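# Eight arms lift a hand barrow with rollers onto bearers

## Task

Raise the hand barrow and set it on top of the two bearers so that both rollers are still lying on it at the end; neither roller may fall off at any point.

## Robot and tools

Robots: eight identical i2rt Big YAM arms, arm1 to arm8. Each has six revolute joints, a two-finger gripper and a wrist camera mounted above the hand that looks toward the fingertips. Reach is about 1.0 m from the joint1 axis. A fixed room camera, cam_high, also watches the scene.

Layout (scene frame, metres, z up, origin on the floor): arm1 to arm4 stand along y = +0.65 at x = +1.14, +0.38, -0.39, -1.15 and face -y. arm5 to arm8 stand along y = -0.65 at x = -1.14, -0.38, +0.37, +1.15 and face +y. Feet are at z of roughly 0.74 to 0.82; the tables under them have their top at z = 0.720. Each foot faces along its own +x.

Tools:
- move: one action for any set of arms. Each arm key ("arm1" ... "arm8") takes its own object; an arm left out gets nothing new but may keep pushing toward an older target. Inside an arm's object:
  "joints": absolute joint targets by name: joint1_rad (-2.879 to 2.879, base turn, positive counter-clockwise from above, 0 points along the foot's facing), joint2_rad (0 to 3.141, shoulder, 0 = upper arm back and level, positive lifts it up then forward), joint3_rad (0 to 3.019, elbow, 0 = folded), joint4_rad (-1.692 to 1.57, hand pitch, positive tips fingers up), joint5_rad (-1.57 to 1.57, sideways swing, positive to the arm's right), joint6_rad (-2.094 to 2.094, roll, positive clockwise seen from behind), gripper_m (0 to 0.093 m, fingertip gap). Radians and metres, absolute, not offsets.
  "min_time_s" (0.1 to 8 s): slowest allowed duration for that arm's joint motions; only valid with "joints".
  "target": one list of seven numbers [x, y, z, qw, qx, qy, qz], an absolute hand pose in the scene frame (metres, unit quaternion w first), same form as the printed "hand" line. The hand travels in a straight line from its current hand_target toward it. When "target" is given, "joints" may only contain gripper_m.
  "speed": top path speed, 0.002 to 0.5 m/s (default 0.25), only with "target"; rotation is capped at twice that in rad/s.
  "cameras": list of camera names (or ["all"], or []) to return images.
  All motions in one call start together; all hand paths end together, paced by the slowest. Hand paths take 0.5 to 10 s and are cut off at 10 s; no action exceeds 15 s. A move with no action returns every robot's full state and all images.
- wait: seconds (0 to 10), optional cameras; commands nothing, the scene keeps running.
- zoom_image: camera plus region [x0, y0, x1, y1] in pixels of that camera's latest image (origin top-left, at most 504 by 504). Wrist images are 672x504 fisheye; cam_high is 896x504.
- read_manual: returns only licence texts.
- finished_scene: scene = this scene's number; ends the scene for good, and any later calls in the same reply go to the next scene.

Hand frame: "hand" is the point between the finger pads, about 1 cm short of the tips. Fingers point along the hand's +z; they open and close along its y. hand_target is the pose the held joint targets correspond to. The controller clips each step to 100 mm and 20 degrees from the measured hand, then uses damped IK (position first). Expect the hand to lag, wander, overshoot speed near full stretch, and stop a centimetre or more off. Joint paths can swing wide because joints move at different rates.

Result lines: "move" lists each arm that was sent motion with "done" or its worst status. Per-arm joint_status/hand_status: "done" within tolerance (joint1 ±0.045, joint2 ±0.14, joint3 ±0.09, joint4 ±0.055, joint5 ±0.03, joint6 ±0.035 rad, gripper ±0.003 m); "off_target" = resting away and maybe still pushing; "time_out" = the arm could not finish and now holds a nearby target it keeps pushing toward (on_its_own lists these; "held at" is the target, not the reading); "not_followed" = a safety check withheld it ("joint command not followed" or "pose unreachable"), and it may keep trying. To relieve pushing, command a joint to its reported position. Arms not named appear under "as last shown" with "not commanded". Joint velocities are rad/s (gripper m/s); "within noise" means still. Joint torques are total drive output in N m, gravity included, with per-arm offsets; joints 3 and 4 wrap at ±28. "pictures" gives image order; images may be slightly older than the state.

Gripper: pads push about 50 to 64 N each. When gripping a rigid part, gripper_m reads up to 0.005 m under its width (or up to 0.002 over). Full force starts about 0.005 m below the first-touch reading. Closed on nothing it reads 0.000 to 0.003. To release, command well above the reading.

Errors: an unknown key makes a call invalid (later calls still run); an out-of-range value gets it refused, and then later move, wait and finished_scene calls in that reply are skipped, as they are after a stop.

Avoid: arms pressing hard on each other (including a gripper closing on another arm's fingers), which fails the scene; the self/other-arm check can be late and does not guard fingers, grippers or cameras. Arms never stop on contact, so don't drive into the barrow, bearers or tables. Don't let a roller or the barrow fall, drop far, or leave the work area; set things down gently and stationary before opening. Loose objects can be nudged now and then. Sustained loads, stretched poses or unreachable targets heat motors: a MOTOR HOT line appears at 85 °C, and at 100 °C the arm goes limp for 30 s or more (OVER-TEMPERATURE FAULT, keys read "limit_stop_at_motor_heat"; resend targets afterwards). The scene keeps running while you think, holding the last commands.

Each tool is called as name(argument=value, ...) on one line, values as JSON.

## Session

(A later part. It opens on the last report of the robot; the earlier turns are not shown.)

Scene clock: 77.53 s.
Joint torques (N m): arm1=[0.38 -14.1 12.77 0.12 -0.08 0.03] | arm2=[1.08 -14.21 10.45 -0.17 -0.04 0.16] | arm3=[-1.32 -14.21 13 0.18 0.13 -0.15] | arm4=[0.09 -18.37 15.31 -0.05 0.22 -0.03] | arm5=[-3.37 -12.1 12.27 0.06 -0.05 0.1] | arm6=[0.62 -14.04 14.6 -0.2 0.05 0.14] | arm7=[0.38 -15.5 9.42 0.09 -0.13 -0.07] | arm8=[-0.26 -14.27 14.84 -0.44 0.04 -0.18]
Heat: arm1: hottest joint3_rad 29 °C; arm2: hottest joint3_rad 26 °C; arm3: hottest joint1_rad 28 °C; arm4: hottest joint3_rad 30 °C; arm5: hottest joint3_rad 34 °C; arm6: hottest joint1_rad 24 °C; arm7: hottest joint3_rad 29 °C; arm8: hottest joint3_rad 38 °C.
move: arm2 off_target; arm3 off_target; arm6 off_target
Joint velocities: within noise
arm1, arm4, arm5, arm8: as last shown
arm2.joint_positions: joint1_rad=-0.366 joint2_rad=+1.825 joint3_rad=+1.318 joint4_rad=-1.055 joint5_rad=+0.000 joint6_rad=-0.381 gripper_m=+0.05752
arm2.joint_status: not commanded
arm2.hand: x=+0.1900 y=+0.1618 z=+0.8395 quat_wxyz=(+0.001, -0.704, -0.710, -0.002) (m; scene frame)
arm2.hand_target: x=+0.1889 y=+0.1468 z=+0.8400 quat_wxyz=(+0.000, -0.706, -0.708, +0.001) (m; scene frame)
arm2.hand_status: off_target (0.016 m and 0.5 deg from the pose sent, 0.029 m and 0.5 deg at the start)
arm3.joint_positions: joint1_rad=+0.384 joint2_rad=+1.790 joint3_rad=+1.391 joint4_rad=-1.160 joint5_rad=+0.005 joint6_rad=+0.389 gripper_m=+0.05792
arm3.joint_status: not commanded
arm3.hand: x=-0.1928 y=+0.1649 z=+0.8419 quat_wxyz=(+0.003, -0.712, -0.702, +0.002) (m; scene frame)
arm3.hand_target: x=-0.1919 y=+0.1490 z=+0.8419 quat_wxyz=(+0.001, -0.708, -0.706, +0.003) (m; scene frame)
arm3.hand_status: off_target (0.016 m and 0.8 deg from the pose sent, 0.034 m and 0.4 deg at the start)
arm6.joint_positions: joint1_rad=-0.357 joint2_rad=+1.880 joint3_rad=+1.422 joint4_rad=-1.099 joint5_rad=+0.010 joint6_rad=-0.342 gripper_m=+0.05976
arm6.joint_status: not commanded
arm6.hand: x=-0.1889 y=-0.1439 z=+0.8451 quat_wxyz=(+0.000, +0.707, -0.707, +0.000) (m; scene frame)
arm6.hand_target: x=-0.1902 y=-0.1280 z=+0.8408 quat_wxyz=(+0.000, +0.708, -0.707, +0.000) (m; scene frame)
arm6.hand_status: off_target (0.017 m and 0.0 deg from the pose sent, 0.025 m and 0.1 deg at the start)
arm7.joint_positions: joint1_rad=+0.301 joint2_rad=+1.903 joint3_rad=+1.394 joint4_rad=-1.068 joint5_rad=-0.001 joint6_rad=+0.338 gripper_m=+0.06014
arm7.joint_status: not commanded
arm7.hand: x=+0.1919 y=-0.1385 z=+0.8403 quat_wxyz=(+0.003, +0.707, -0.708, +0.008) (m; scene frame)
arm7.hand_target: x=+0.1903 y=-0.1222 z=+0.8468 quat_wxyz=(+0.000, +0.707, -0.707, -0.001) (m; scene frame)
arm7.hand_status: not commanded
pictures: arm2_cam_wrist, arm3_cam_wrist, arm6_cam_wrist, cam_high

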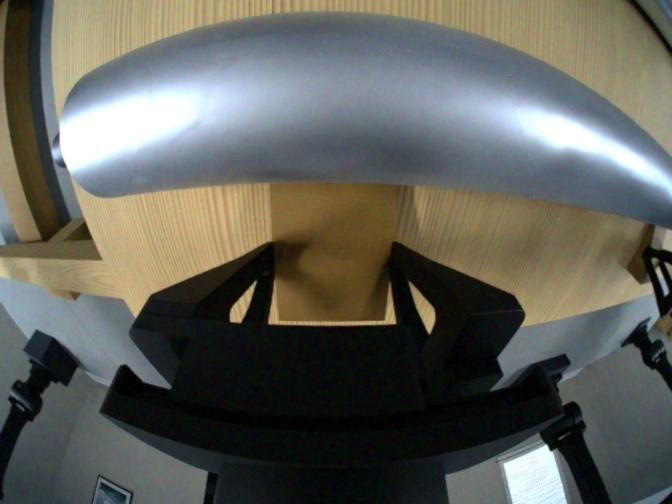

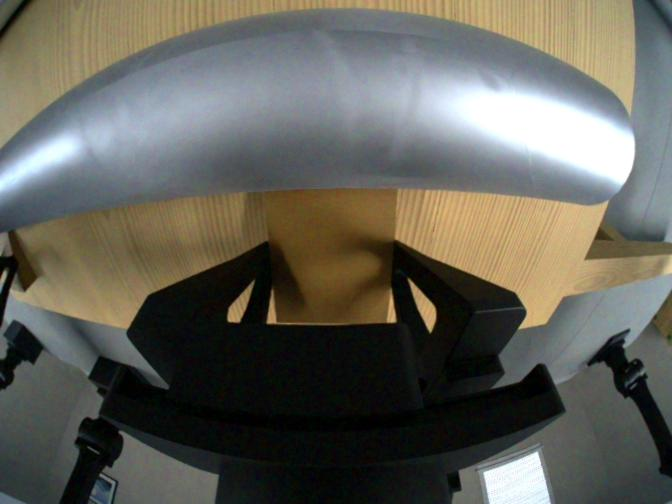

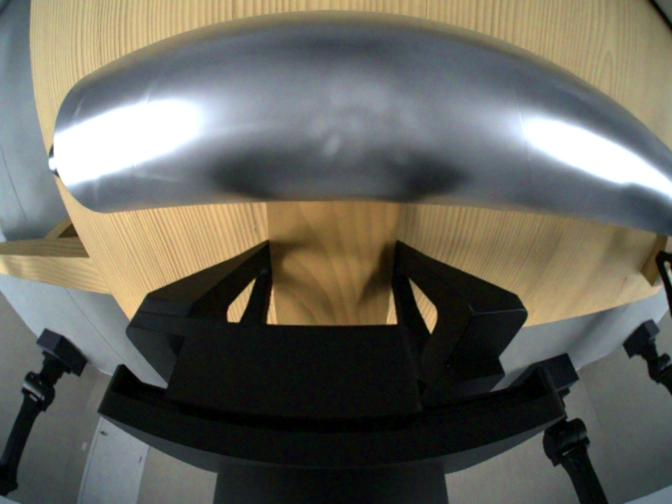

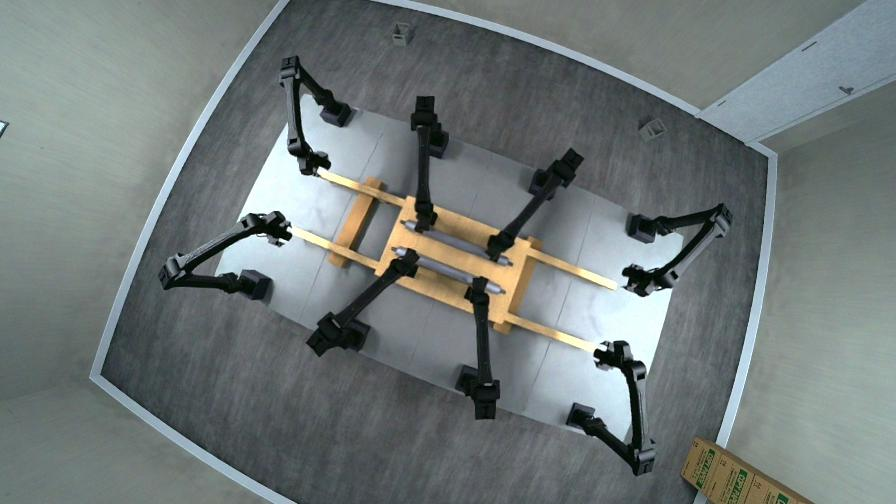

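move(arm2={"joints": {"gripper_m": 0.09}}, arm3={"joints": {"gripper_m": 0.09}}, arm6={"joints": {"gripper_m": 0.09}}, arm7={"joints": {"gripper_m": 0.09}}, cameras=[])

Scene clock: 78.67 s.
Joint torques (N m): arm1=[0.5 -13.92 12.82 0.12 -0.08 0.03] | arm2=[1.44 -14.86 10.39 -0.17 -0.03 0.13] | arm3=[-1.14 -15.68 12.93 0.2 0.13 -0.14] | arm4=[0.15 -17.73 15.21 -0.06 0.21 -0.02] | arm5=[-3.31 -12.1 12.29 0.05 -0.05 0.1] | arm6=[0.44 -15.03 14.45 -0.25 0.05 0.13] | arm7=[0.44 -16.21 9.39 0.09 -0.14 -0.06] | arm8=[-0.21 -14.27 14.84 -0.44 0.04 -0.17]
Heat: arm1: hottest joint3_rad 29 °C; arm2: hottest joint3_rad 26 °C; arm3: hottest joint1_rad 28 °C; arm4: hottest joint3_rad 30 °C; arm5: hottest joint3_rad 34 °C; arm6: hottest joint1_rad 24 °C; arm7: hottest joint3_rad 29 °C; arm8: hottest joint3_rad 39 °C.
move: arm2 done; arm3 done; arm6 done; arm7 done
Joint velocities: within noise
arm1, arm4, arm5, arm8: as last shown
arm2.joint_positions: joint1_rad=-0.362 joint2_rad=+1.829 joint3_rad=+1.318 joint4_rad=-1.055 joint5_rad=+0.000 joint6_rad=-0.381 gripper_m=+0.08989
arm2.joint_status: all done
arm2.hand: x=+0.1924 y=+0.1614 z=+0.8373 quat_wxyz=(+0.001, -0.703, -0.712, -0.005) (m; scene frame)
arm2.hand_target: x=+0.1912 y=+0.1460 z=+0.8398 quat_wxyz=(+0.000, -0.705, -0.709, +0.000) (m; scene frame)
arm2.hand_status: not commanded
arm3.joint_positions: joint1_rad=+0.382 joint2_rad=+1.806 joint3_rad=+1.391 joint4_rad=-1.160 joint5_rad=-0.002 joint6_rad=+0.388 gripper_m=+0.08989
arm3.joint_status: all done
arm3.hand: x=-0.1927 y=+0.1659 z=+0.8334 quat_wxyz=(+0.009, -0.712, -0.702, -0.005) (m; scene frame)
arm3.hand_target: x=-0.1908 y=+0.1495 z=+0.8415 quat_wxyz=(+0.000, -0.708, -0.706, +0.000) (m; scene frame)
arm3.hand_status: not commanded
arm6.joint_positions: joint1_rad=-0.355 joint2_rad=+1.894 joint3_rad=+1.422 joint4_rad=-1.099 joint5_rad=+0.010 joint6_rad=-0.342 gripper_m=+0.08993
arm6.joint_status: all done
arm6.hand: x=-0.1902 y=-0.1447 z=+0.8379 quat_wxyz=(+0.006, +0.708, -0.706, +0.003) (m; scene frame)
arm6.hand_target: x=-0.1902 y=-0.1280 z=+0.8410 quat_wxyz=(+0.000, +0.708, -0.707, +0.000) (m; scene frame)
arm6.hand_status: not commanded
arm7.joint_positions: joint1_rad=+0.301 joint2_rad=+1.910 joint3_rad=+1.394 joint4_rad=-1.068 joint5_rad=-0.001 joint6_rad=+0.338 gripper_m=+0.08988
arm7.joint_status: all done
arm7.hand: x=+0.1922 y=-0.1393 z=+0.8363 quat_wxyz=(+0.004, +0.707, -0.708, +0.011) (m; scene frame)
arm7.hand_target: x=+0.1903 y=-0.1221 z=+0.8472 quat_wxyz=(+0.000, +0.707, -0.707, -0.001) (m; scene frame)
arm7.hand_status: not commanded
pictures: none
No camera images: "cameras" was empty.

move(arm2={"target": [0.19, 0.165, 0.97, 0, 0.7071, 0.7071, 0], "speed": 0.12}, arm3={"target": [-0.19, 0.168, 0.97, 0, 0.7071, 0.7071, 0], "speed": 0.12}, arm6={"target": [-0.19, -0.146, 0.97, 0, 0.7071, -0.7071, 0], "speed": 0.12}, arm7={"target": [0.19, -0.142, 0.97, 0, 0.7071, -0.7071, 0], "speed": 0.12}, cameras=["arm2_cam_wrist", "arm3_cam_wrist", "arm6_cam_wrist", "arm7_cam_wrist", "cam_high"])

Scene clock: 80.97 s.
Joint torques (N m): arm1=[0.67 -13.86 12.83 0.16 -0.08 0.05] | arm2=[-0.26 -16.97 11.37 -0.2 -0.07 0.03] | arm3=[-0.09 -16.62 14.38 0.1 0.15 -0.03] | arm4=[0.09 -17.9 15.27 -0.13 0.23 -0.02] | arm5=[-3.37 -12.1 12.29 0.05 -0.05 0.09] | arm6=[-0.21 -16.56 16.2 -0.29 0.03 0.07] | arm7=[1.32 -18.32 10.32 0.01 -0.13 0.04] | arm8=[-0.26 -14.27 14.84 -0.44 0.04 -0.17]
Heat: arm1: hottest joint3_rad 30 °C; arm2: hottest joint3_rad 26 °C; arm3: hottest joint1_rad 28 °C; arm4: hottest joint3_rad 31 °C; arm5: hottest joint3_rad 34 °C; arm6: hottest joint1_rad 24 °C; arm7: hottest joint3_rad 30 °C; arm8: hottest joint3_rad 39 °C.
move: arm2 off_target; arm3 off_target; arm6 off_target; arm7 off_target
Joint velocities: within noise
arm1, arm4, arm5, arm8: as last shown
arm2.joint_positions: joint1_rad=-0.357 joint2_rad=+1.707 joint3_rad=+1.453 joint4_rad=-1.352 joint5_rad=+0.000 joint6_rad=-0.381 gripper_m=+0.08992
arm2.joint_status: not commanded
arm2.hand: x=+0.2001 y=+0.1751 z=+0.9460 quat_wxyz=(+0.009, -0.701, -0.713, -0.023) (m; scene frame)
arm2.hand_target: x=+0.1915 y=+0.1639 z=+0.9699 quat_wxyz=(+0.000, -0.706, -0.708, +0.001) (m; scene frame)
arm2.hand_status: off_target (0.028 m and 3.0 deg from the pose sent, 0.133 m and 0.9 deg at the start)
arm3.joint_positions: joint1_rad=+0.382 joint2_rad=+1.702 joint3_rad=+1.553 joint4_rad=-1.456 joint5_rad=-0.002 joint6_rad=+0.388 gripper_m=+0.08992
arm3.joint_status: not commanded
arm3.hand: x=-0.1981 y=+0.1795 z=+0.9456 quat_wxyz=(+0.022, -0.712, -0.702, -0.011) (m; scene frame)
arm3.hand_target: x=-0.1898 y=+0.1675 z=+0.9697 quat_wxyz=(-0.001, -0.707, -0.707, +0.000) (m; scene frame)
arm3.hand_status: off_target (0.028 m and 3.0 deg from the pose sent, 0.137 m and 1.4 deg at the start)
arm6.joint_positions: joint1_rad=-0.355 joint2_rad=+1.773 joint3_rad=+1.551 joint4_rad=-1.384 joint5_rad=+0.010 joint6_rad=-0.342 gripper_m=+0.08996
arm6.joint_status: not commanded
arm6.hand: x=-0.1947 y=-0.1611 z=+0.9477 quat_wxyz=(+0.022, +0.708, -0.706, +0.010) (m; scene frame)
arm6.hand_target: x=-0.1899 y=-0.1458 z=+0.9701 quat_wxyz=(-0.001, +0.707, -0.707, +0.000) (m; scene frame)
arm6.hand_status: off_target (0.027 m and 2.8 deg from the pose sent, 0.132 m and 0.8 deg at the start)
arm7.joint_positions: joint1_rad=+0.301 joint2_rad=+1.787 joint3_rad=+1.500 joint4_rad=-1.338 joint5_rad=-0.001 joint6_rad=+0.338 gripper_m=+0.08990
arm7.joint_status: not commanded
arm7.hand: x=+0.1977 y=-0.1559 z=+0.9378 quat_wxyz=(+0.013, +0.706, -0.707, +0.030) (m; scene frame)
arm7.hand_target: x=+0.1902 y=-0.1424 z=+0.9692 quat_wxyz=(+0.000, +0.707, -0.707, +0.000) (m; scene frame)
arm7.hand_status: off_target (0.036 m and 3.7 deg from the pose sent, 0.134 m and 1.4 deg at the start)
pictures: arm2_cam_wrist, arm3_cam_wrist, arm6_cam_wrist, arm7_cam_wrist, cam_high

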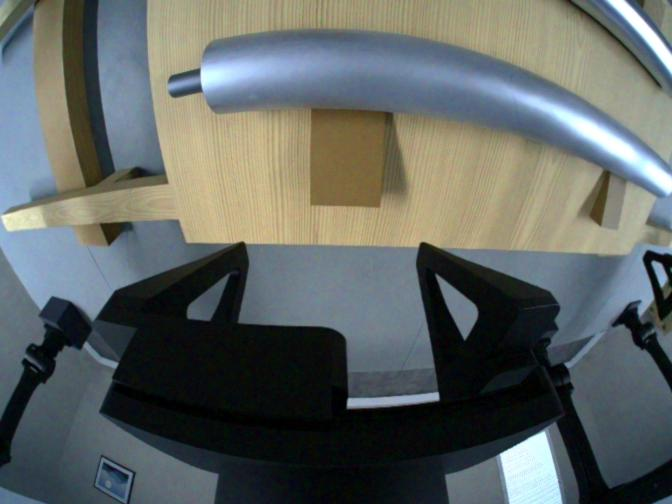

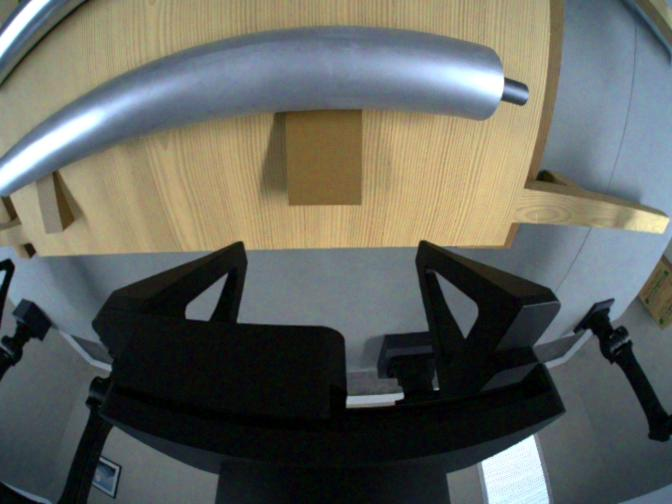

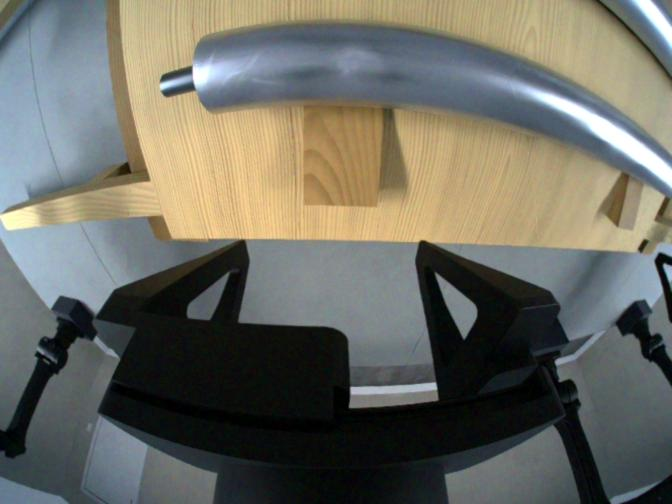

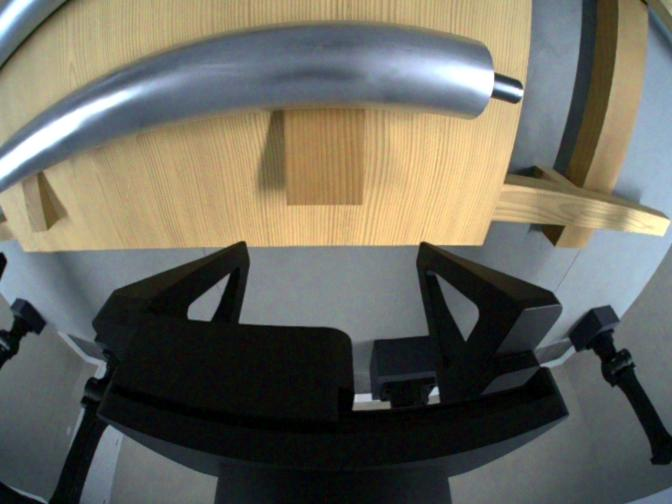

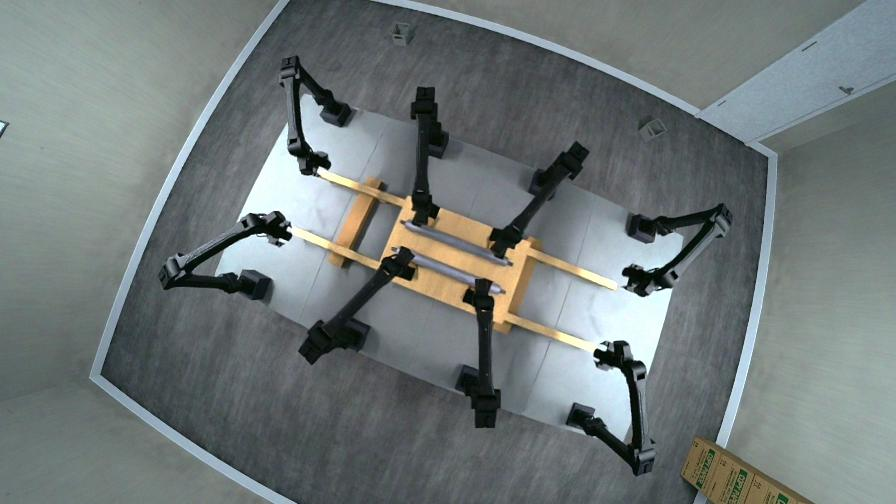

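move(arm1={"target": [0.88, 0.209, 0.90, 0, 1, 0, 0], "speed": 0.2}, arm2={"target": [0.45, 0.211, 0.95, 0, 0, 1, 0], "speed": 0.2}, arm3={"target": [-0.475, 0.209, 0.95, 0, 1, 0, 0], "speed": 0.2}, arm4={"target": [-0.91, 0.210, 0.90, 0, 0, 1, 0], "speed": 0.2}, arm5={"target": [-0.91, -0.198, 0.90, 0, 0, 1, 0], "speed": 0.2}, arm6={"target": [-0.475, -0.188, 0.95, 0, 1, 0, 0], "speed": 0.2}, arm7={"target": [0.45, -0.182, 0.95, 0, 0, 1, 0], "speed": 0.2}, arm8={"target": [0.88, -0.172, 0.90, 0, 1, 0, 0], "speed": 0.2}, cameras=["all"])

Scene clock: 88.60 s.
Joint torques (N m): arm1=[1.96 -13.98 8.09 0.92 0.32 0.02] | arm2=[0.5 -14.39 6.99 0.66 -0.01 -0.17] | arm3=[-1.08 -14.33 8.05 1.14 -0.08 0.18] | arm4=[-0.38 -18.73 9.31 1.14 -0.02 -0.02] | arm5=[-1.9 -11.99 8.32 1.01 0.14 0.09] | arm6=[0.38 -14.51 9.62 0.54 -0.01 -0.09] | arm7=[0.73 -16.03 6.5 1.09 -0.05 0.11] | arm8=[-2.37 -13.45 10.03 0.62 -0.15 -0.17]
Heat: arm1: hottest joint3_rad 30 °C; arm2: hottest joint3_rad 26 °C; arm3: hottest joint1_rad 28 °C; arm4: hottest joint3_rad 31 °C; arm5: hottest joint3_rad 34 °C; arm6: hottest joint1_rad 24 °C; arm7: hottest joint3_rad 30 °C; arm8: hottest joint3_rad 38 °C.
move: arm1 off_target; arm2 off_target; arm3 done; arm4 done; arm5 off_target; arm6 done; arm7 off_target; arm8 done
Joint velocities: within noise
arm1.joint_positions: joint1_rad=-0.534 joint2_rad=+1.750 joint3_rad=+1.323 joint4_rad=-1.141 joint5_rad=+0.000 joint6_rad=+1.033 gripper_m=+0.09396
arm1.joint_status: not commanded
arm1.hand: x=+0.8755 y=+0.2136 z=+0.9085 quat_wxyz=(-0.004, -1.000, +0.003, +0.000) (m; scene frame)
arm1.hand_target: x=+0.8801 y=+0.2102 z=+0.8996 quat_wxyz=(+0.000, -1.000, +0.001, +0.000) (m; scene frame)
arm1.hand_status: off_target (0.011 m and 0.6 deg from the pose sent, 0.087 m and 3.0 deg at the start)
arm2.joint_positions: joint1_rad=+0.166 joint2_rad=+1.533 joint3_rad=+1.233 joint4_rad=-1.282 joint5_rad=+0.014 joint6_rad=-1.381 gripper_m=+0.08992
arm2.joint_status: not commanded
arm2.hand: x=+0.4455 y=+0.2110 z=+0.9458 quat_wxyz=(+0.005, -0.015, -1.000, -0.011) (m; scene frame)
arm2.hand_target: x=+0.4466 y=+0.2117 z=+0.9507 quat_wxyz=(+0.004, -0.005, -1.000, +0.001) (m; scene frame)
arm2.hand_status: off_target (0.006 m and 2.2 deg from the pose sent, 0.252 m and 89.0 deg at the start)
arm3.joint_positions: joint1_rad=-0.193 joint2_rad=+1.540 joint3_rad=+1.366 joint4_rad=-1.393 joint5_rad=-0.016 joint6_rad=+1.340 gripper_m=+0.08992
arm3.joint_status: not commanded
arm3.hand: x=-0.4724 y=+0.2058 z=+0.9523 quat_wxyz=(+0.004, -1.000, -0.015, -0.005) (m; scene frame)
arm3.hand_target: x=-0.4730 y=+0.2081 z=+0.9506 quat_wxyz=(+0.000, -1.000, -0.004, -0.005) (m; scene frame)
arm3.hand_status: done (0.005 m and 1.8 deg from the pose sent, 0.279 m and 89.3 deg at the start)
arm4.joint_positions: joint1_rad=+0.486 joint2_rad=+1.677 joint3_rad=+1.454 joint4_rad=-1.357 joint5_rad=+0.011 joint6_rad=-1.061 gripper_m=+0.09397
arm4.joint_status: not commanded
arm4.hand: x=-0.9138 y=+0.2103 z=+0.9027 quat_wxyz=(+0.003, -0.009, -1.000, -0.003) (m; scene frame)
arm4.hand_target: x=-0.9104 y=+0.2111 z=+0.8999 quat_wxyz=(-0.001, +0.000, -1.000, +0.000) (m; scene frame)
arm4.hand_status: done (0.005 m and 1.1 deg from the pose sent, 0.082 m and 3.1 deg at the start)
arm5.joint_positions: joint1_rad=-0.502 joint2_rad=+1.697 joint3_rad=+1.377 joint4_rad=-1.218 joint5_rad=-0.001 joint6_rad=+1.091 gripper_m=+0.09396
arm5.joint_status: not commanded
arm5.hand: x=-0.9063 y=-0.2033 z=+0.9155 quat_wxyz=(-0.004, +0.000, -1.000, -0.009) (m; scene frame)
arm5.hand_target: x=-0.9101 y=-0.1994 z=+0.9008 quat_wxyz=(+0.000, -0.001, -1.000, +0.000) (m; scene frame)
arm5.hand_status: off_target (0.017 m and 1.1 deg from the pose sent, 0.093 m and 2.1 deg at the start)
arm6.joint_positions: joint1_rad=+0.197 joint2_rad=+1.636 joint3_rad=+1.376 joint4_rad=-1.303 joint5_rad=+0.024 joint6_rad=-1.330 gripper_m=+0.08996
arm6.joint_status: not commanded
arm6.hand: x=-0.4706 y=-0.1826 z=+0.9537 quat_wxyz=(-0.002, +1.000, -0.015, +0.004) (m; scene frame)
arm6.hand_target: x=-0.4734 y=-0.1862 z=+0.9505 quat_wxyz=(-0.002, +1.000, -0.005, +0.004) (m; scene frame)
arm6.hand_status: done (0.008 m and 1.7 deg from the pose sent, 0.282 m and 89.9 deg at the start)
arm7.joint_positions: joint1_rad=-0.206 joint2_rad=+1.648 joint3_rad=+1.311 joint4_rad=-1.266 joint5_rad=-0.015 joint6_rad=+1.383 gripper_m=+0.08991
arm7.joint_status: not commanded
arm7.hand: x=+0.4474 y=-0.1839 z=+0.9387 quat_wxyz=(+0.007, +0.009, -1.000, +0.019) (m; scene frame)
arm7.hand_target: x=+0.4492 y=-0.1804 z=+0.9510 quat_wxyz=(+0.004, +0.003, -1.000, -0.002) (m; scene frame)
arm7.hand_status: off_target (0.012 m and 2.5 deg from the pose sent, 0.254 m and 90.0 deg at the start)
arm8.joint_positions: joint1_rad=+0.561 joint2_rad=+1.843 joint3_rad=+1.495 joint4_rad=-1.240 joint5_rad=-0.011 joint6_rad=-1.046 gripper_m=+0.09396
arm8.joint_status: not commanded
arm8.hand: x=+0.8778 y=-0.1812 z=+0.9011 quat_wxyz=(+0.005, +1.000, -0.001, +0.004) (m; scene frame)
arm8.hand_target: x=+0.8810 y=-0.1729 z=+0.8992 quat_wxyz=(+0.001, +1.000, -0.001, +0.000) (m; scene frame)
arm8.hand_status: done (0.010 m and 0.8 deg from the pose sent, 0.079 m and 3.3 deg at the start)
pictures: arm1_cam_wrist, arm2_cam_wrist, arm3_cam_wrist, arm4_cam_wrist, arm5_cam_wrist, arm6_cam_wrist, arm7_cam_wrist, arm8_cam_wrist, cam_high

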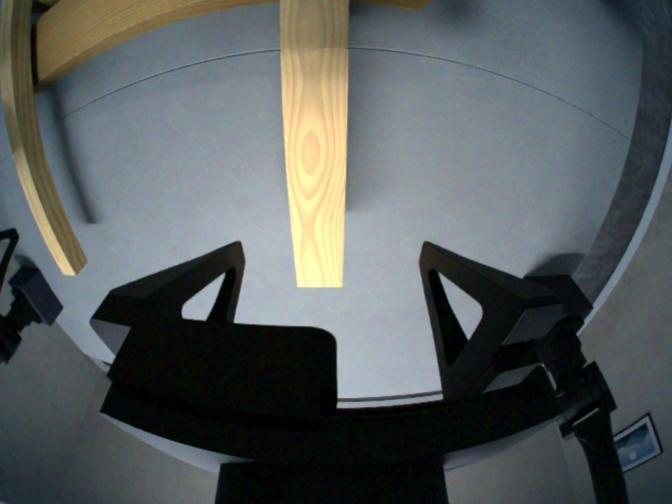

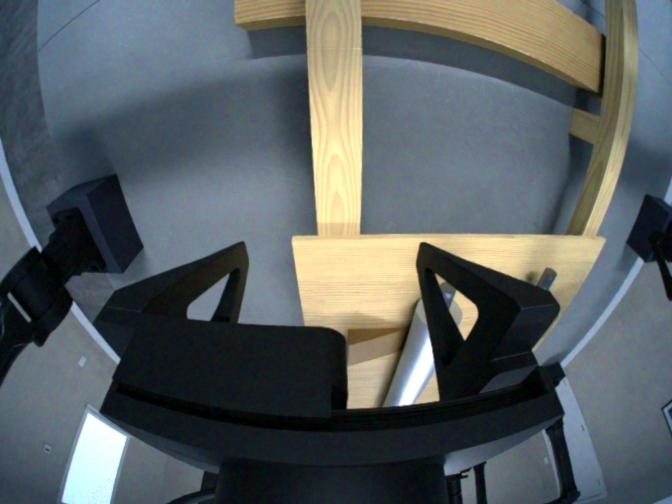

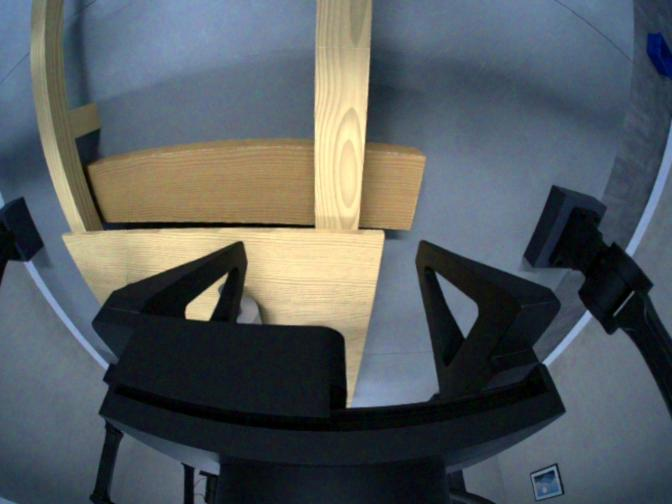

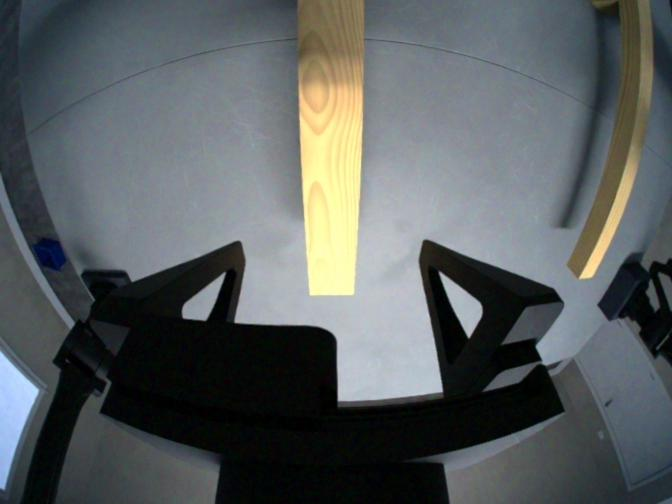

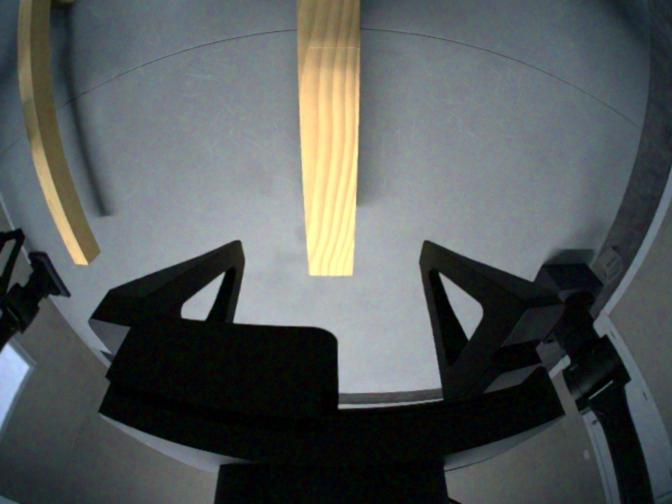

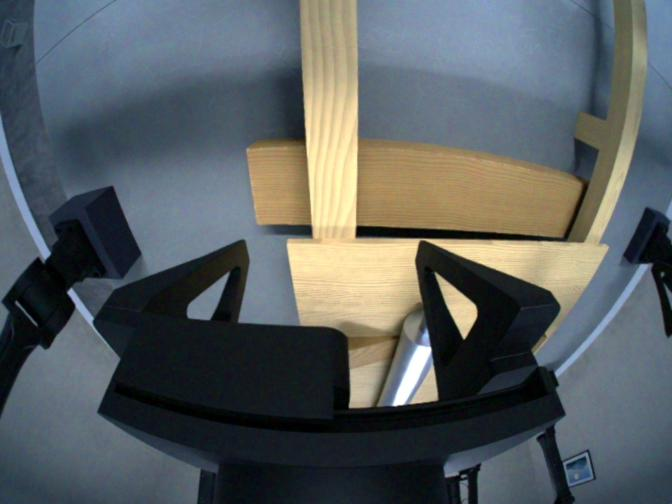

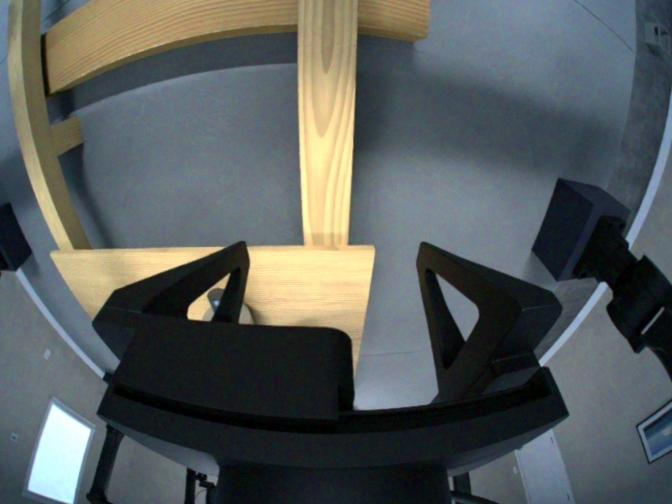

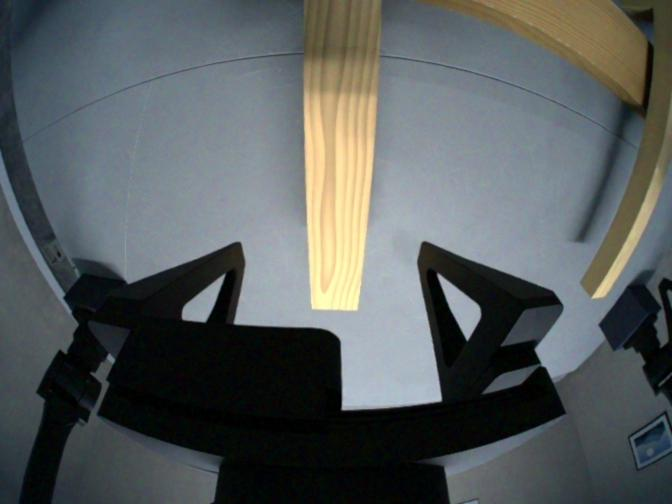

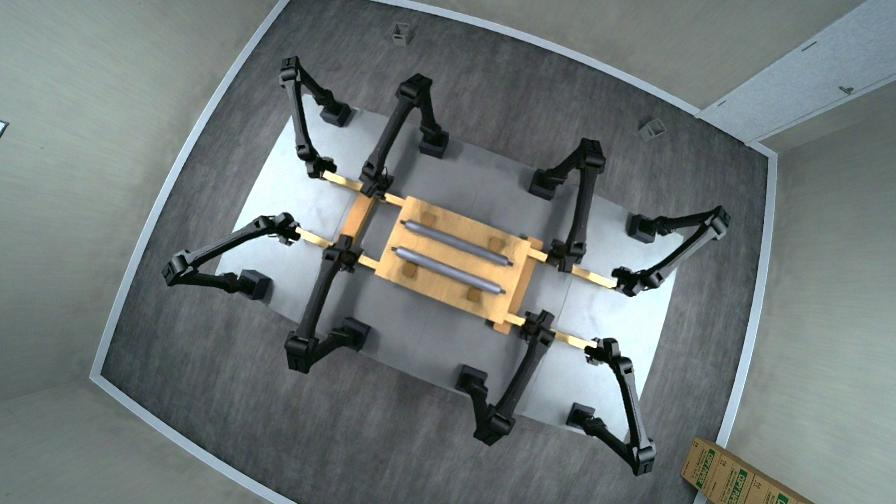

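move(arm1={"target": [0.88, 0.203, 0.80, 0, 1, 0, 0], "speed": 0.1}, arm2={"target": [0.45, 0.208, 0.803, 0, 0, 1, 0], "speed": 0.15}, arm3={"target": [-0.475, 0.212, 0.803, 0, 1, 0, 0], "speed": 0.15}, arm4={"target": [-0.91, 0.210, 0.80, 0, 0, 1, 0], "speed": 0.1}, arm5={"target": [-0.91, -0.196, 0.797, 0, 0, 1, 0], "speed": 0.1}, arm6={"target": [-0.475, -0.186, 0.803, 0, 1, 0, 0], "speed": 0.15}, arm7={"target": [0.45, -0.182, 0.806, 0, 0, 1, 0], "speed": 0.15}, arm8={"target": [0.88, -0.170, 0.80, 0, 1, 0, 0], "speed": 0.1}, cameras=["all"])

Scene clock: 92.37 s.
Joint torques (N m): arm1=[2.2 -15.38 7.21 0.91 0.31 0.03] | arm2=[0.91 -12.63 6.13 0.83 -0.26 -0.16] | arm3=[-0.91 -12.92 7.27 1.2 0.27 0.18] | arm4=[-0.44 -17.9 8.8 1.13 0.04 -0.01] | arm5=[-1.9 -12.92 7.66 0.98 0.13 0.09] | arm6=[-0.09 -13.16 8.5 0.59 -0.17 -0.07] | arm7=[0.91 -13.86 5.59 1.17 0.13 0.12] | arm8=[-2.26 -14.33 9.11 0.62 -0.14 -0.17]
Heat: arm1: hottest joint3_rad 30 °C; arm2: hottest joint3_rad 26 °C; arm3: hottest joint1_rad 28 °C; arm4: hottest joint3_rad 31 °C; arm5: hottest joint3_rad 34 °C; arm6: hottest joint1_rad 24 °C; arm7: hottest joint3_rad 29 °C; arm8: hottest joint3_rad 38 °C.
move: arm1 done; arm2 done; arm3 done; arm4 done; arm5 off_target; arm6 off_target; arm7 done; arm8 done
Joint velocities: within noise
arm1.joint_positions: joint1_rad=-0.528 joint2_rad=+1.902 joint3_rad=+1.237 joint4_rad=-0.910 joint5_rad=+0.000 joint6_rad=+1.036 gripper_m=+0.09396
arm1.joint_status: not commanded
arm1.hand: x=+0.8760 y=+0.2075 z=+0.8066 quat_wxyz=(-0.002, -1.000, +0.002, -0.001) (m; scene frame)
arm1.hand_target: x=+0.8807 y=+0.2040 z=+0.8006 quat_wxyz=(+0.000, -1.000, -0.001, +0.000) (m; scene frame)
arm1.hand_status: done (0.009 m and 0.3 deg from the pose sent, 0.109 m and 0.6 deg at the start)
arm2.joint_positions: joint1_rad=+0.161 joint2_rad=+1.691 joint3_rad=+1.034 joint4_rad=-0.892 joint5_rad=+0.012 joint6_rad=-1.391 gripper_m=+0.08992
arm2.joint_status: not commanded
arm2.hand: x=+0.4453 y=+0.2078 z=+0.8120 quat_wxyz=(+0.001, -0.012, -1.000, +0.005) (m; scene frame)
arm2.hand_target: x=+0.4476 y=+0.2093 z=+0.8034 quat_wxyz=(+0.000, -0.002, -1.000, +0.000) (m; scene frame)
arm2.hand_status: done (0.010 m and 1.5 deg from the pose sent, 0.143 m and 2.2 deg at the start)
arm3.joint_positions: joint1_rad=-0.193 joint2_rad=+1.650 joint3_rad=+1.107 joint4_rad=-1.003 joint5_rad=-0.013 joint6_rad=+1.350 gripper_m=+0.08992
arm3.joint_status: not commanded
arm3.hand: x=-0.4732 y=+0.2106 z=+0.8124 quat_wxyz=(-0.006, -1.000, -0.010, -0.001) (m; scene frame)
arm3.hand_target: x=-0.4746 y=+0.2135 z=+0.8031 quat_wxyz=(+0.000, -1.000, +0.000, +0.000) (m; scene frame)
arm3.hand_status: done (0.010 m and 1.4 deg from the pose sent, 0.149 m and 1.8 deg at the start)
arm4.joint_positions: joint1_rad=+0.486 joint2_rad=+1.751 joint3_rad=+1.293 joint4_rad=-1.110 joint5_rad=+0.011 joint6_rad=-1.064 gripper_m=+0.09397
arm4.joint_status: not commanded
arm4.hand: x=-0.9130 y=+0.2106 z=+0.8095 quat_wxyz=(+0.000, -0.008, -1.000, +0.002) (m; scene frame)
arm4.hand_target: x=-0.9107 y=+0.2112 z=+0.8006 quat_wxyz=(+0.000, +0.000, -1.000, +0.000) (m; scene frame)
arm4.hand_status: done (0.010 m and 0.9 deg from the pose sent, 0.103 m and 1.1 deg at the start)
arm5.joint_positions: joint1_rad=-0.499 joint2_rad=+1.832 joint3_rad=+1.258 joint4_rad=-0.973 joint5_rad=-0.001 joint6_rad=+1.091 gripper_m=+0.09396
arm5.joint_status: not commanded
arm5.hand: x=-0.9064 y=-0.2002 z=+0.8090 quat_wxyz=(-0.002, +0.002, -1.000, -0.004) (m; scene frame)
arm5.hand_target: x=-0.9110 y=-0.1975 z=+0.7969 quat_wxyz=(+0.000, +0.001, -1.000, +0.001) (m; scene frame)
arm5.hand_status: off_target (0.013 m and 0.6 deg from the pose sent, 0.119 m and 1.1 deg at the start)
arm6.joint_positions: joint1_rad=+0.197 joint2_rad=+1.780 joint3_rad=+1.170 joint4_rad=-0.935 joint5_rad=+0.019 joint6_rad=-1.346 gripper_m=+0.08996
arm6.joint_status: not commanded
arm6.hand: x=-0.4737 y=-0.1829 z=+0.8161 quat_wxyz=(-0.010, +1.000, -0.007, -0.001) (m; scene frame)
arm6.hand_target: x=-0.4745 y=-0.1875 z=+0.8037 quat_wxyz=(+0.000, +1.000, +0.000, +0.000) (m; scene frame)
arm6.hand_status: off_target (0.013 m and 1.4 deg from the pose sent, 0.151 m and 1.7 deg at the start)
arm7.joint_positions: joint1_rad=-0.203 joint2_rad=+1.795 joint3_rad=+1.118 joint4_rad=-0.901 joint5_rad=-0.011 joint6_rad=+1.392 gripper_m=+0.08991
arm7.joint_status: not commanded
arm7.hand: x=+0.4471 y=-0.1880 z=+0.8071 quat_wxyz=(+0.003, +0.006, -1.000, +0.007) (m; scene frame)
arm7.hand_target: x=+0.4482 y=-0.1836 z=+0.8057 quat_wxyz=(+0.000, +0.002, -1.000, +0.001) (m; scene frame)
arm7.hand_status: done (0.007 m and 1.1 deg from the pose sent, 0.133 m and 2.5 deg at the start)
arm8.joint_positions: joint1_rad=+0.561 joint2_rad=+1.965 joint3_rad=+1.387 joint4_rad=-1.013 joint5_rad=-0.011 joint6_rad=-1.046 gripper_m=+0.09396
arm8.joint_status: not commanded
arm8.hand: x=+0.8785 y=-0.1796 z=+0.7998 quat_wxyz=(+0.007, +1.000, -0.002, +0.005) (m; scene frame)
arm8.hand_target: x=+0.8804 y=-0.1708 z=+0.8007 quat_wxyz=(-0.001, +1.000, +0.000, +0.000) (m; scene frame)
arm8.hand_status: done (0.010 m and 1.0 deg from the pose sent, 0.102 m and 0.8 deg at the start)
pictures: arm1_cam_wrist, arm2_cam_wrist, arm3_cam_wrist, arm4_cam_wrist, arm5_cam_wrist, arm6_cam_wrist, arm7_cam_wrist, arm8_cam_wrist, cam_high

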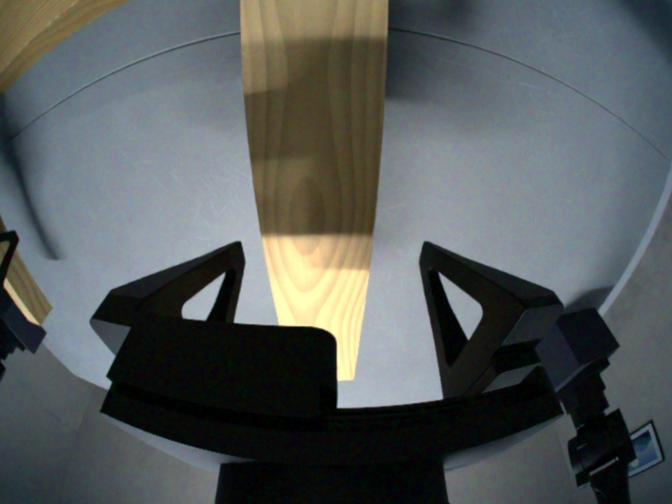

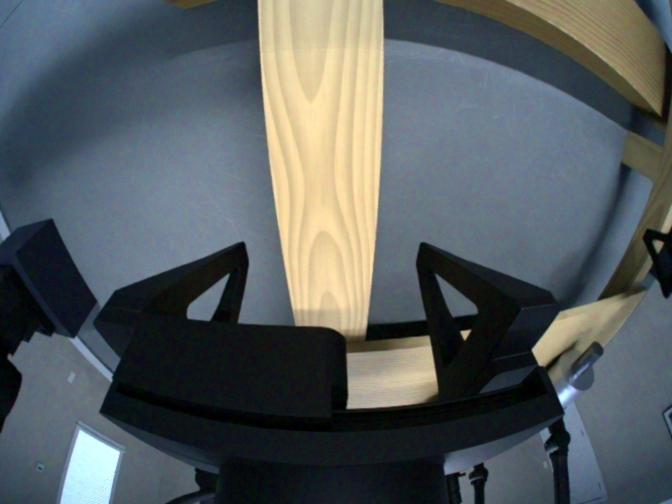

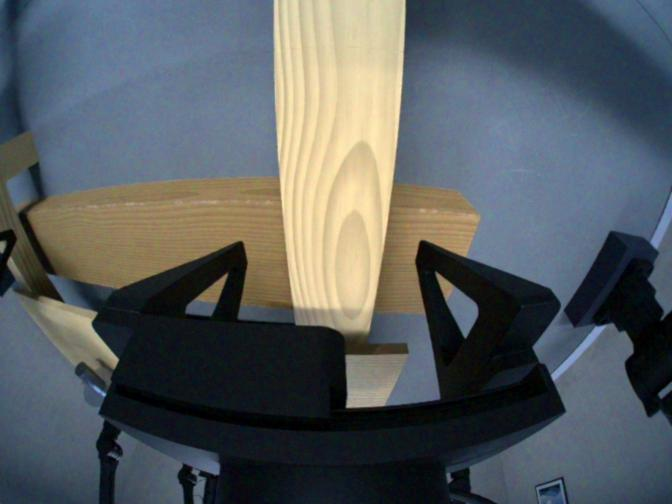

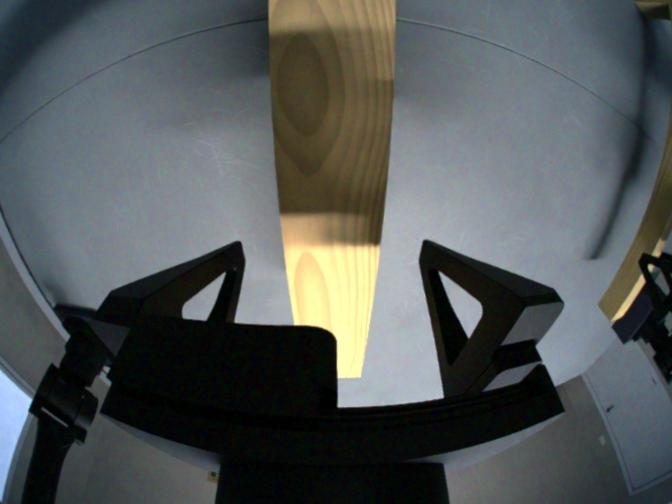

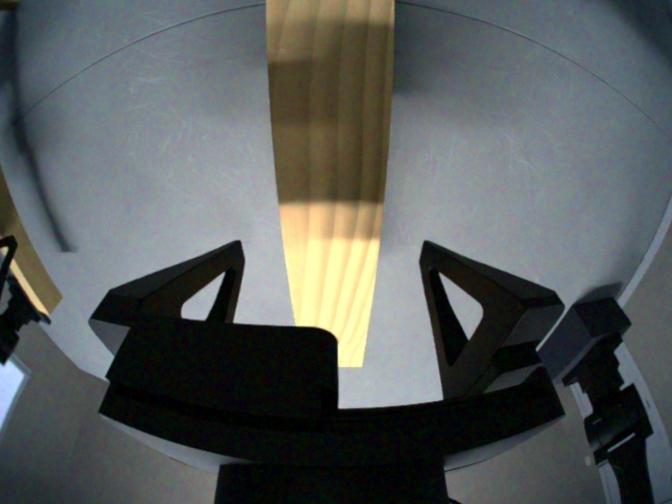

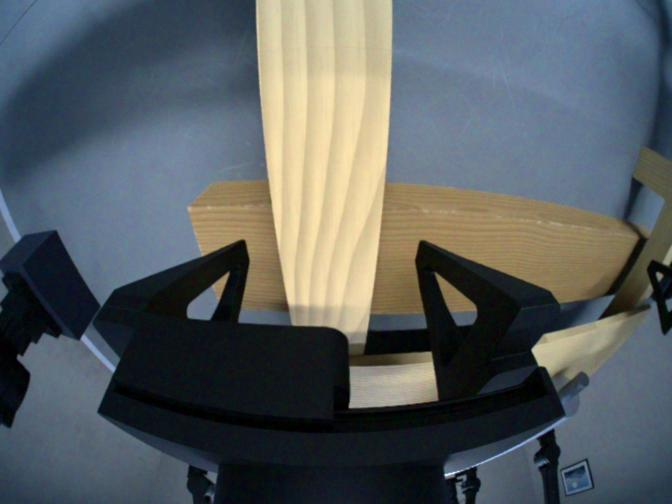

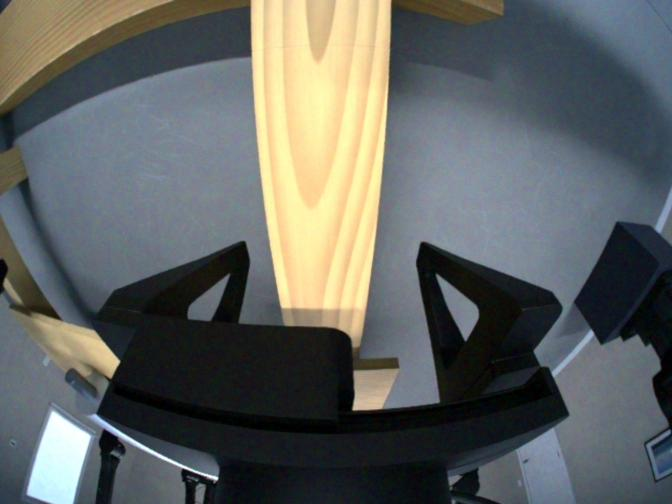

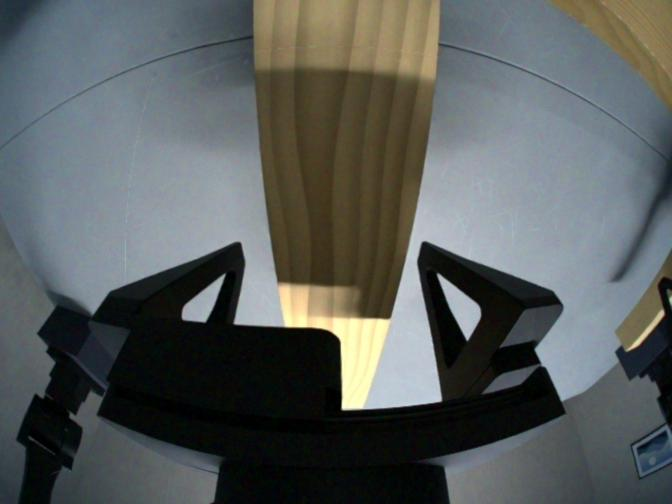

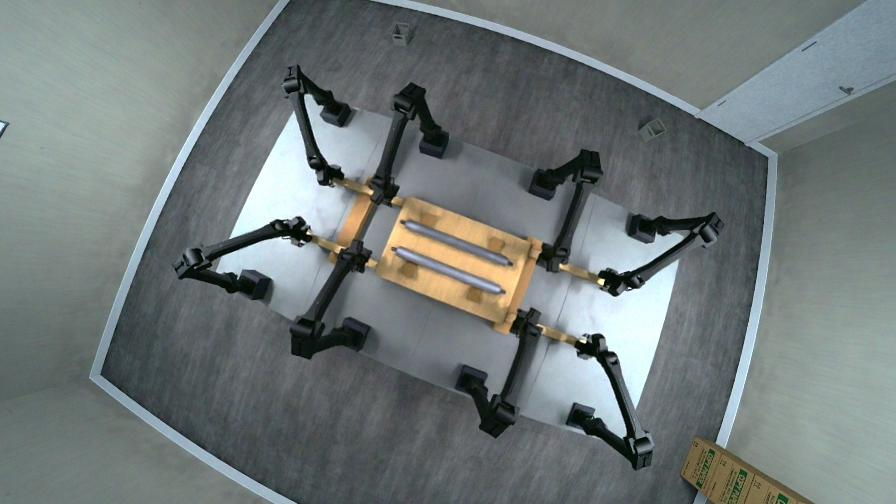

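move(arm1={"target": [0.88, 0.201, 0.792, 0, 1, 0, 0], "speed": 0.06}, arm2={"target": [0.45, 0.208, 0.791, 0, 0, 1, 0], "speed": 0.06}, arm3={"target": [-0.475, 0.213, 0.791, 0, 1, 0, 0], "speed": 0.06}, arm4={"target": [-0.91, 0.210, 0.791, 0, 0, 1, 0], "speed": 0.06}, arm5={"target": [-0.91, -0.196, 0.787, 0, 0, 1, 0], "speed": 0.06}, arm6={"target": [-0.475, -0.187, 0.789, 0, 1, 0, 0], "speed": 0.06}, arm7={"target": [0.45, -0.182, 0.798, 0, 0, 1, 0], "speed": 0.06}, arm8={"target": [0.88, -0.169, 0.80, 0, 1, 0, 0], "speed": 0.06}, cameras=[])

Scene clock: 95.03 s.
Joint torques (N m): arm1=[2.08 -15.09 7.43 0.91 0.32 0.03] | arm2=[1.49 -12.34 5.53 0.76 -0.25 -0.19] | arm3=[-0.97 -12.81 6.95 1.18 0.28 0.18] | arm4=[-0.26 -17.85 8.57 1.16 0.04 -0.02] | arm5=[-1.96 -12.81 7.21 0.99 0.14 0.09] | arm6=[-0.32 -13.04 8.02 0.62 -0.17 -0.07] | arm7=[0.62 -13.51 5.42 1.16 0.15 0.11] | arm8=[-2.32 -13.92 9.7 0.5 -0.14 -0.17]
Heat: arm1: hottest joint3_rad 30 °C; arm2: hottest joint3_rad 26 °C; arm3: hottest joint1_rad 28 °C; arm4: hottest joint3_rad 31 °C; arm5: hottest joint3_rad 33 °C; arm6: hottest joint1_rad 24 °C; arm7: hottest joint3_rad 29 °C; arm8: hottest joint3_rad 38 °C.
move: arm1 done; arm2 off_target; arm3 off_target; arm4 off_target; arm5 off_target; arm6 off_target; arm7 done; arm8 off_target
Joint velocities: within noise
arm1.joint_positions: joint1_rad=-0.526 joint2_rad=+1.919 joint3_rad=+1.237 joint4_rad=-0.894 joint5_rad=+0.001 joint6_rad=+1.039 gripper_m=+0.09396
arm1.joint_status: not commanded
arm1.hand: x=+0.8758 y=+0.2062 z=+0.7984 quat_wxyz=(-0.001, -1.000, +0.003, -0.001) (m; scene frame)
arm1.hand_target: x=+0.8799 y=+0.2016 z=+0.7916 quat_wxyz=(+0.001, -1.000, +0.000, +0.000) (m; scene frame)
arm1.hand_status: done (0.009 m and 0.3 deg from the pose sent, 0.016 m and 0.3 deg at the start)
arm2.joint_positions: joint1_rad=+0.161 joint2_rad=+1.713 joint3_rad=+1.034 joint4_rad=-0.861 joint5_rad=+0.011 joint6_rad=-1.391 gripper_m=+0.08992
arm2.joint_status: not commanded
arm2.hand: x=+0.4464 y=+0.2030 z=+0.8031 quat_wxyz=(+0.000, -0.012, -1.000, +0.010) (m; scene frame)
arm2.hand_target: x=+0.4499 y=+0.2086 z=+0.7910 quat_wxyz=(+0.000, +0.000, -1.000, -0.001) (m; scene frame)
arm2.hand_status: off_target (0.014 m and 1.8 deg from the pose sent, 0.022 m and 1.5 deg at the start)
arm3.joint_positions: joint1_rad=-0.193 joint2_rad=+1.664 joint3_rad=+1.098 joint4_rad=-0.972 joint5_rad=-0.013 joint6_rad=+1.350 gripper_m=+0.08992
arm3.joint_status: not commanded
arm3.hand: x=-0.4737 y=+0.2084 z=+0.8036 quat_wxyz=(-0.010, -1.000, -0.010, +0.000) (m; scene frame)
arm3.hand_target: x=-0.4749 y=+0.2130 z=+0.7920 quat_wxyz=(-0.001, -1.000, +0.000, +0.000) (m; scene frame)
arm3.hand_status: off_target (0.013 m and 1.6 deg from the pose sent, 0.022 m and 1.4 deg at the start)
arm4.joint_positions: joint1_rad=+0.486 joint2_rad=+1.760 joint3_rad=+1.286 joint4_rad=-1.087 joint5_rad=+0.011 joint6_rad=-1.064 gripper_m=+0.09397
arm4.joint_status: not commanded
arm4.hand: x=-0.9121 y=+0.2089 z=+0.8025 quat_wxyz=(-0.002, -0.008, -1.000, +0.005) (m; scene frame)
arm4.hand_target: x=-0.9103 y=+0.2104 z=+0.7915 quat_wxyz=(+0.000, +0.000, -1.000, +0.000) (m; scene frame)
arm4.hand_status: off_target (0.012 m and 1.1 deg from the pose sent, 0.019 m and 0.9 deg at the start)
arm5.joint_positions: joint1_rad=-0.499 joint2_rad=+1.844 joint3_rad=+1.258 joint4_rad=-0.950 joint5_rad=-0.001 joint6_rad=+1.091 gripper_m=+0.09396
arm5.joint_status: not commanded
arm5.hand: x=-0.9045 y=-0.1964 z=+0.8031 quat_wxyz=(-0.004, +0.002, -1.000, -0.009) (m; scene frame)
arm5.hand_target: x=-0.9102 y=-0.1967 z=+0.7873 quat_wxyz=(+0.000, +0.000, -1.000, +0.000) (m; scene frame)
arm5.hand_status: off_target (0.017 m and 1.2 deg from the pose sent, 0.023 m and 0.6 deg at the start)
arm6.joint_positions: joint1_rad=+0.197 joint2_rad=+1.800 joint3_rad=+1.163 joint4_rad=-0.901 joint5_rad=+0.018 joint6_rad=-1.346 gripper_m=+0.08996
arm6.joint_status: not commanded
arm6.hand: x=-0.4746 y=-0.1807 z=+0.8046 quat_wxyz=(-0.013, +1.000, -0.007, -0.002) (m; scene frame)
arm6.hand_target: x=-0.4750 y=-0.1875 z=+0.7898 quat_wxyz=(+0.000, +1.000, +0.000, +0.000) (m; scene frame)
arm6.hand_status: off_target (0.017 m and 1.7 deg from the pose sent, 0.027 m and 1.4 deg at the start)
arm7.joint_positions: joint1_rad=-0.203 joint2_rad=+1.806 joint3_rad=+1.118 joint4_rad=-0.881 joint5_rad=-0.011 joint6_rad=+1.394 gripper_m=+0.08991
arm7.joint_status: not commanded
arm7.hand: x=+0.4477 y=-0.1846 z=+0.8023 quat_wxyz=(+0.002, +0.005, -1.000, +0.003) (m; scene frame)
arm7.hand_target: x=+0.4499 y=-0.1821 z=+0.7979 quat_wxyz=(+0.000, +0.000, -1.000, +0.000) (m; scene frame)
arm7.hand_status: done (0.006 m and 0.7 deg from the pose sent, 0.011 m and 1.1 deg at the start)
arm8.joint_positions: joint1_rad=+0.561 joint2_rad=+1.965 joint3_rad=+1.387 joint4_rad=-1.013 joint5_rad=-0.011 joint6_rad=-1.047 gripper_m=+0.09396
arm8.joint_status: not commanded
arm8.hand: x=+0.8785 y=-0.1796 z=+0.7998 quat_wxyz=(+0.007, +1.000, -0.001, +0.005) (m; scene frame)
arm8.hand_target: x=+0.8800 y=-0.1692 z=+0.8000 quat_wxyz=(+0.000, +1.000, +0.000, +0.000) (m; scene frame)
arm8.hand_status: off_target (0.011 m and 1.0 deg from the pose sent, 0.011 m and 1.0 deg at the start)
pictures: none
No camera images: "cameras" was empty.


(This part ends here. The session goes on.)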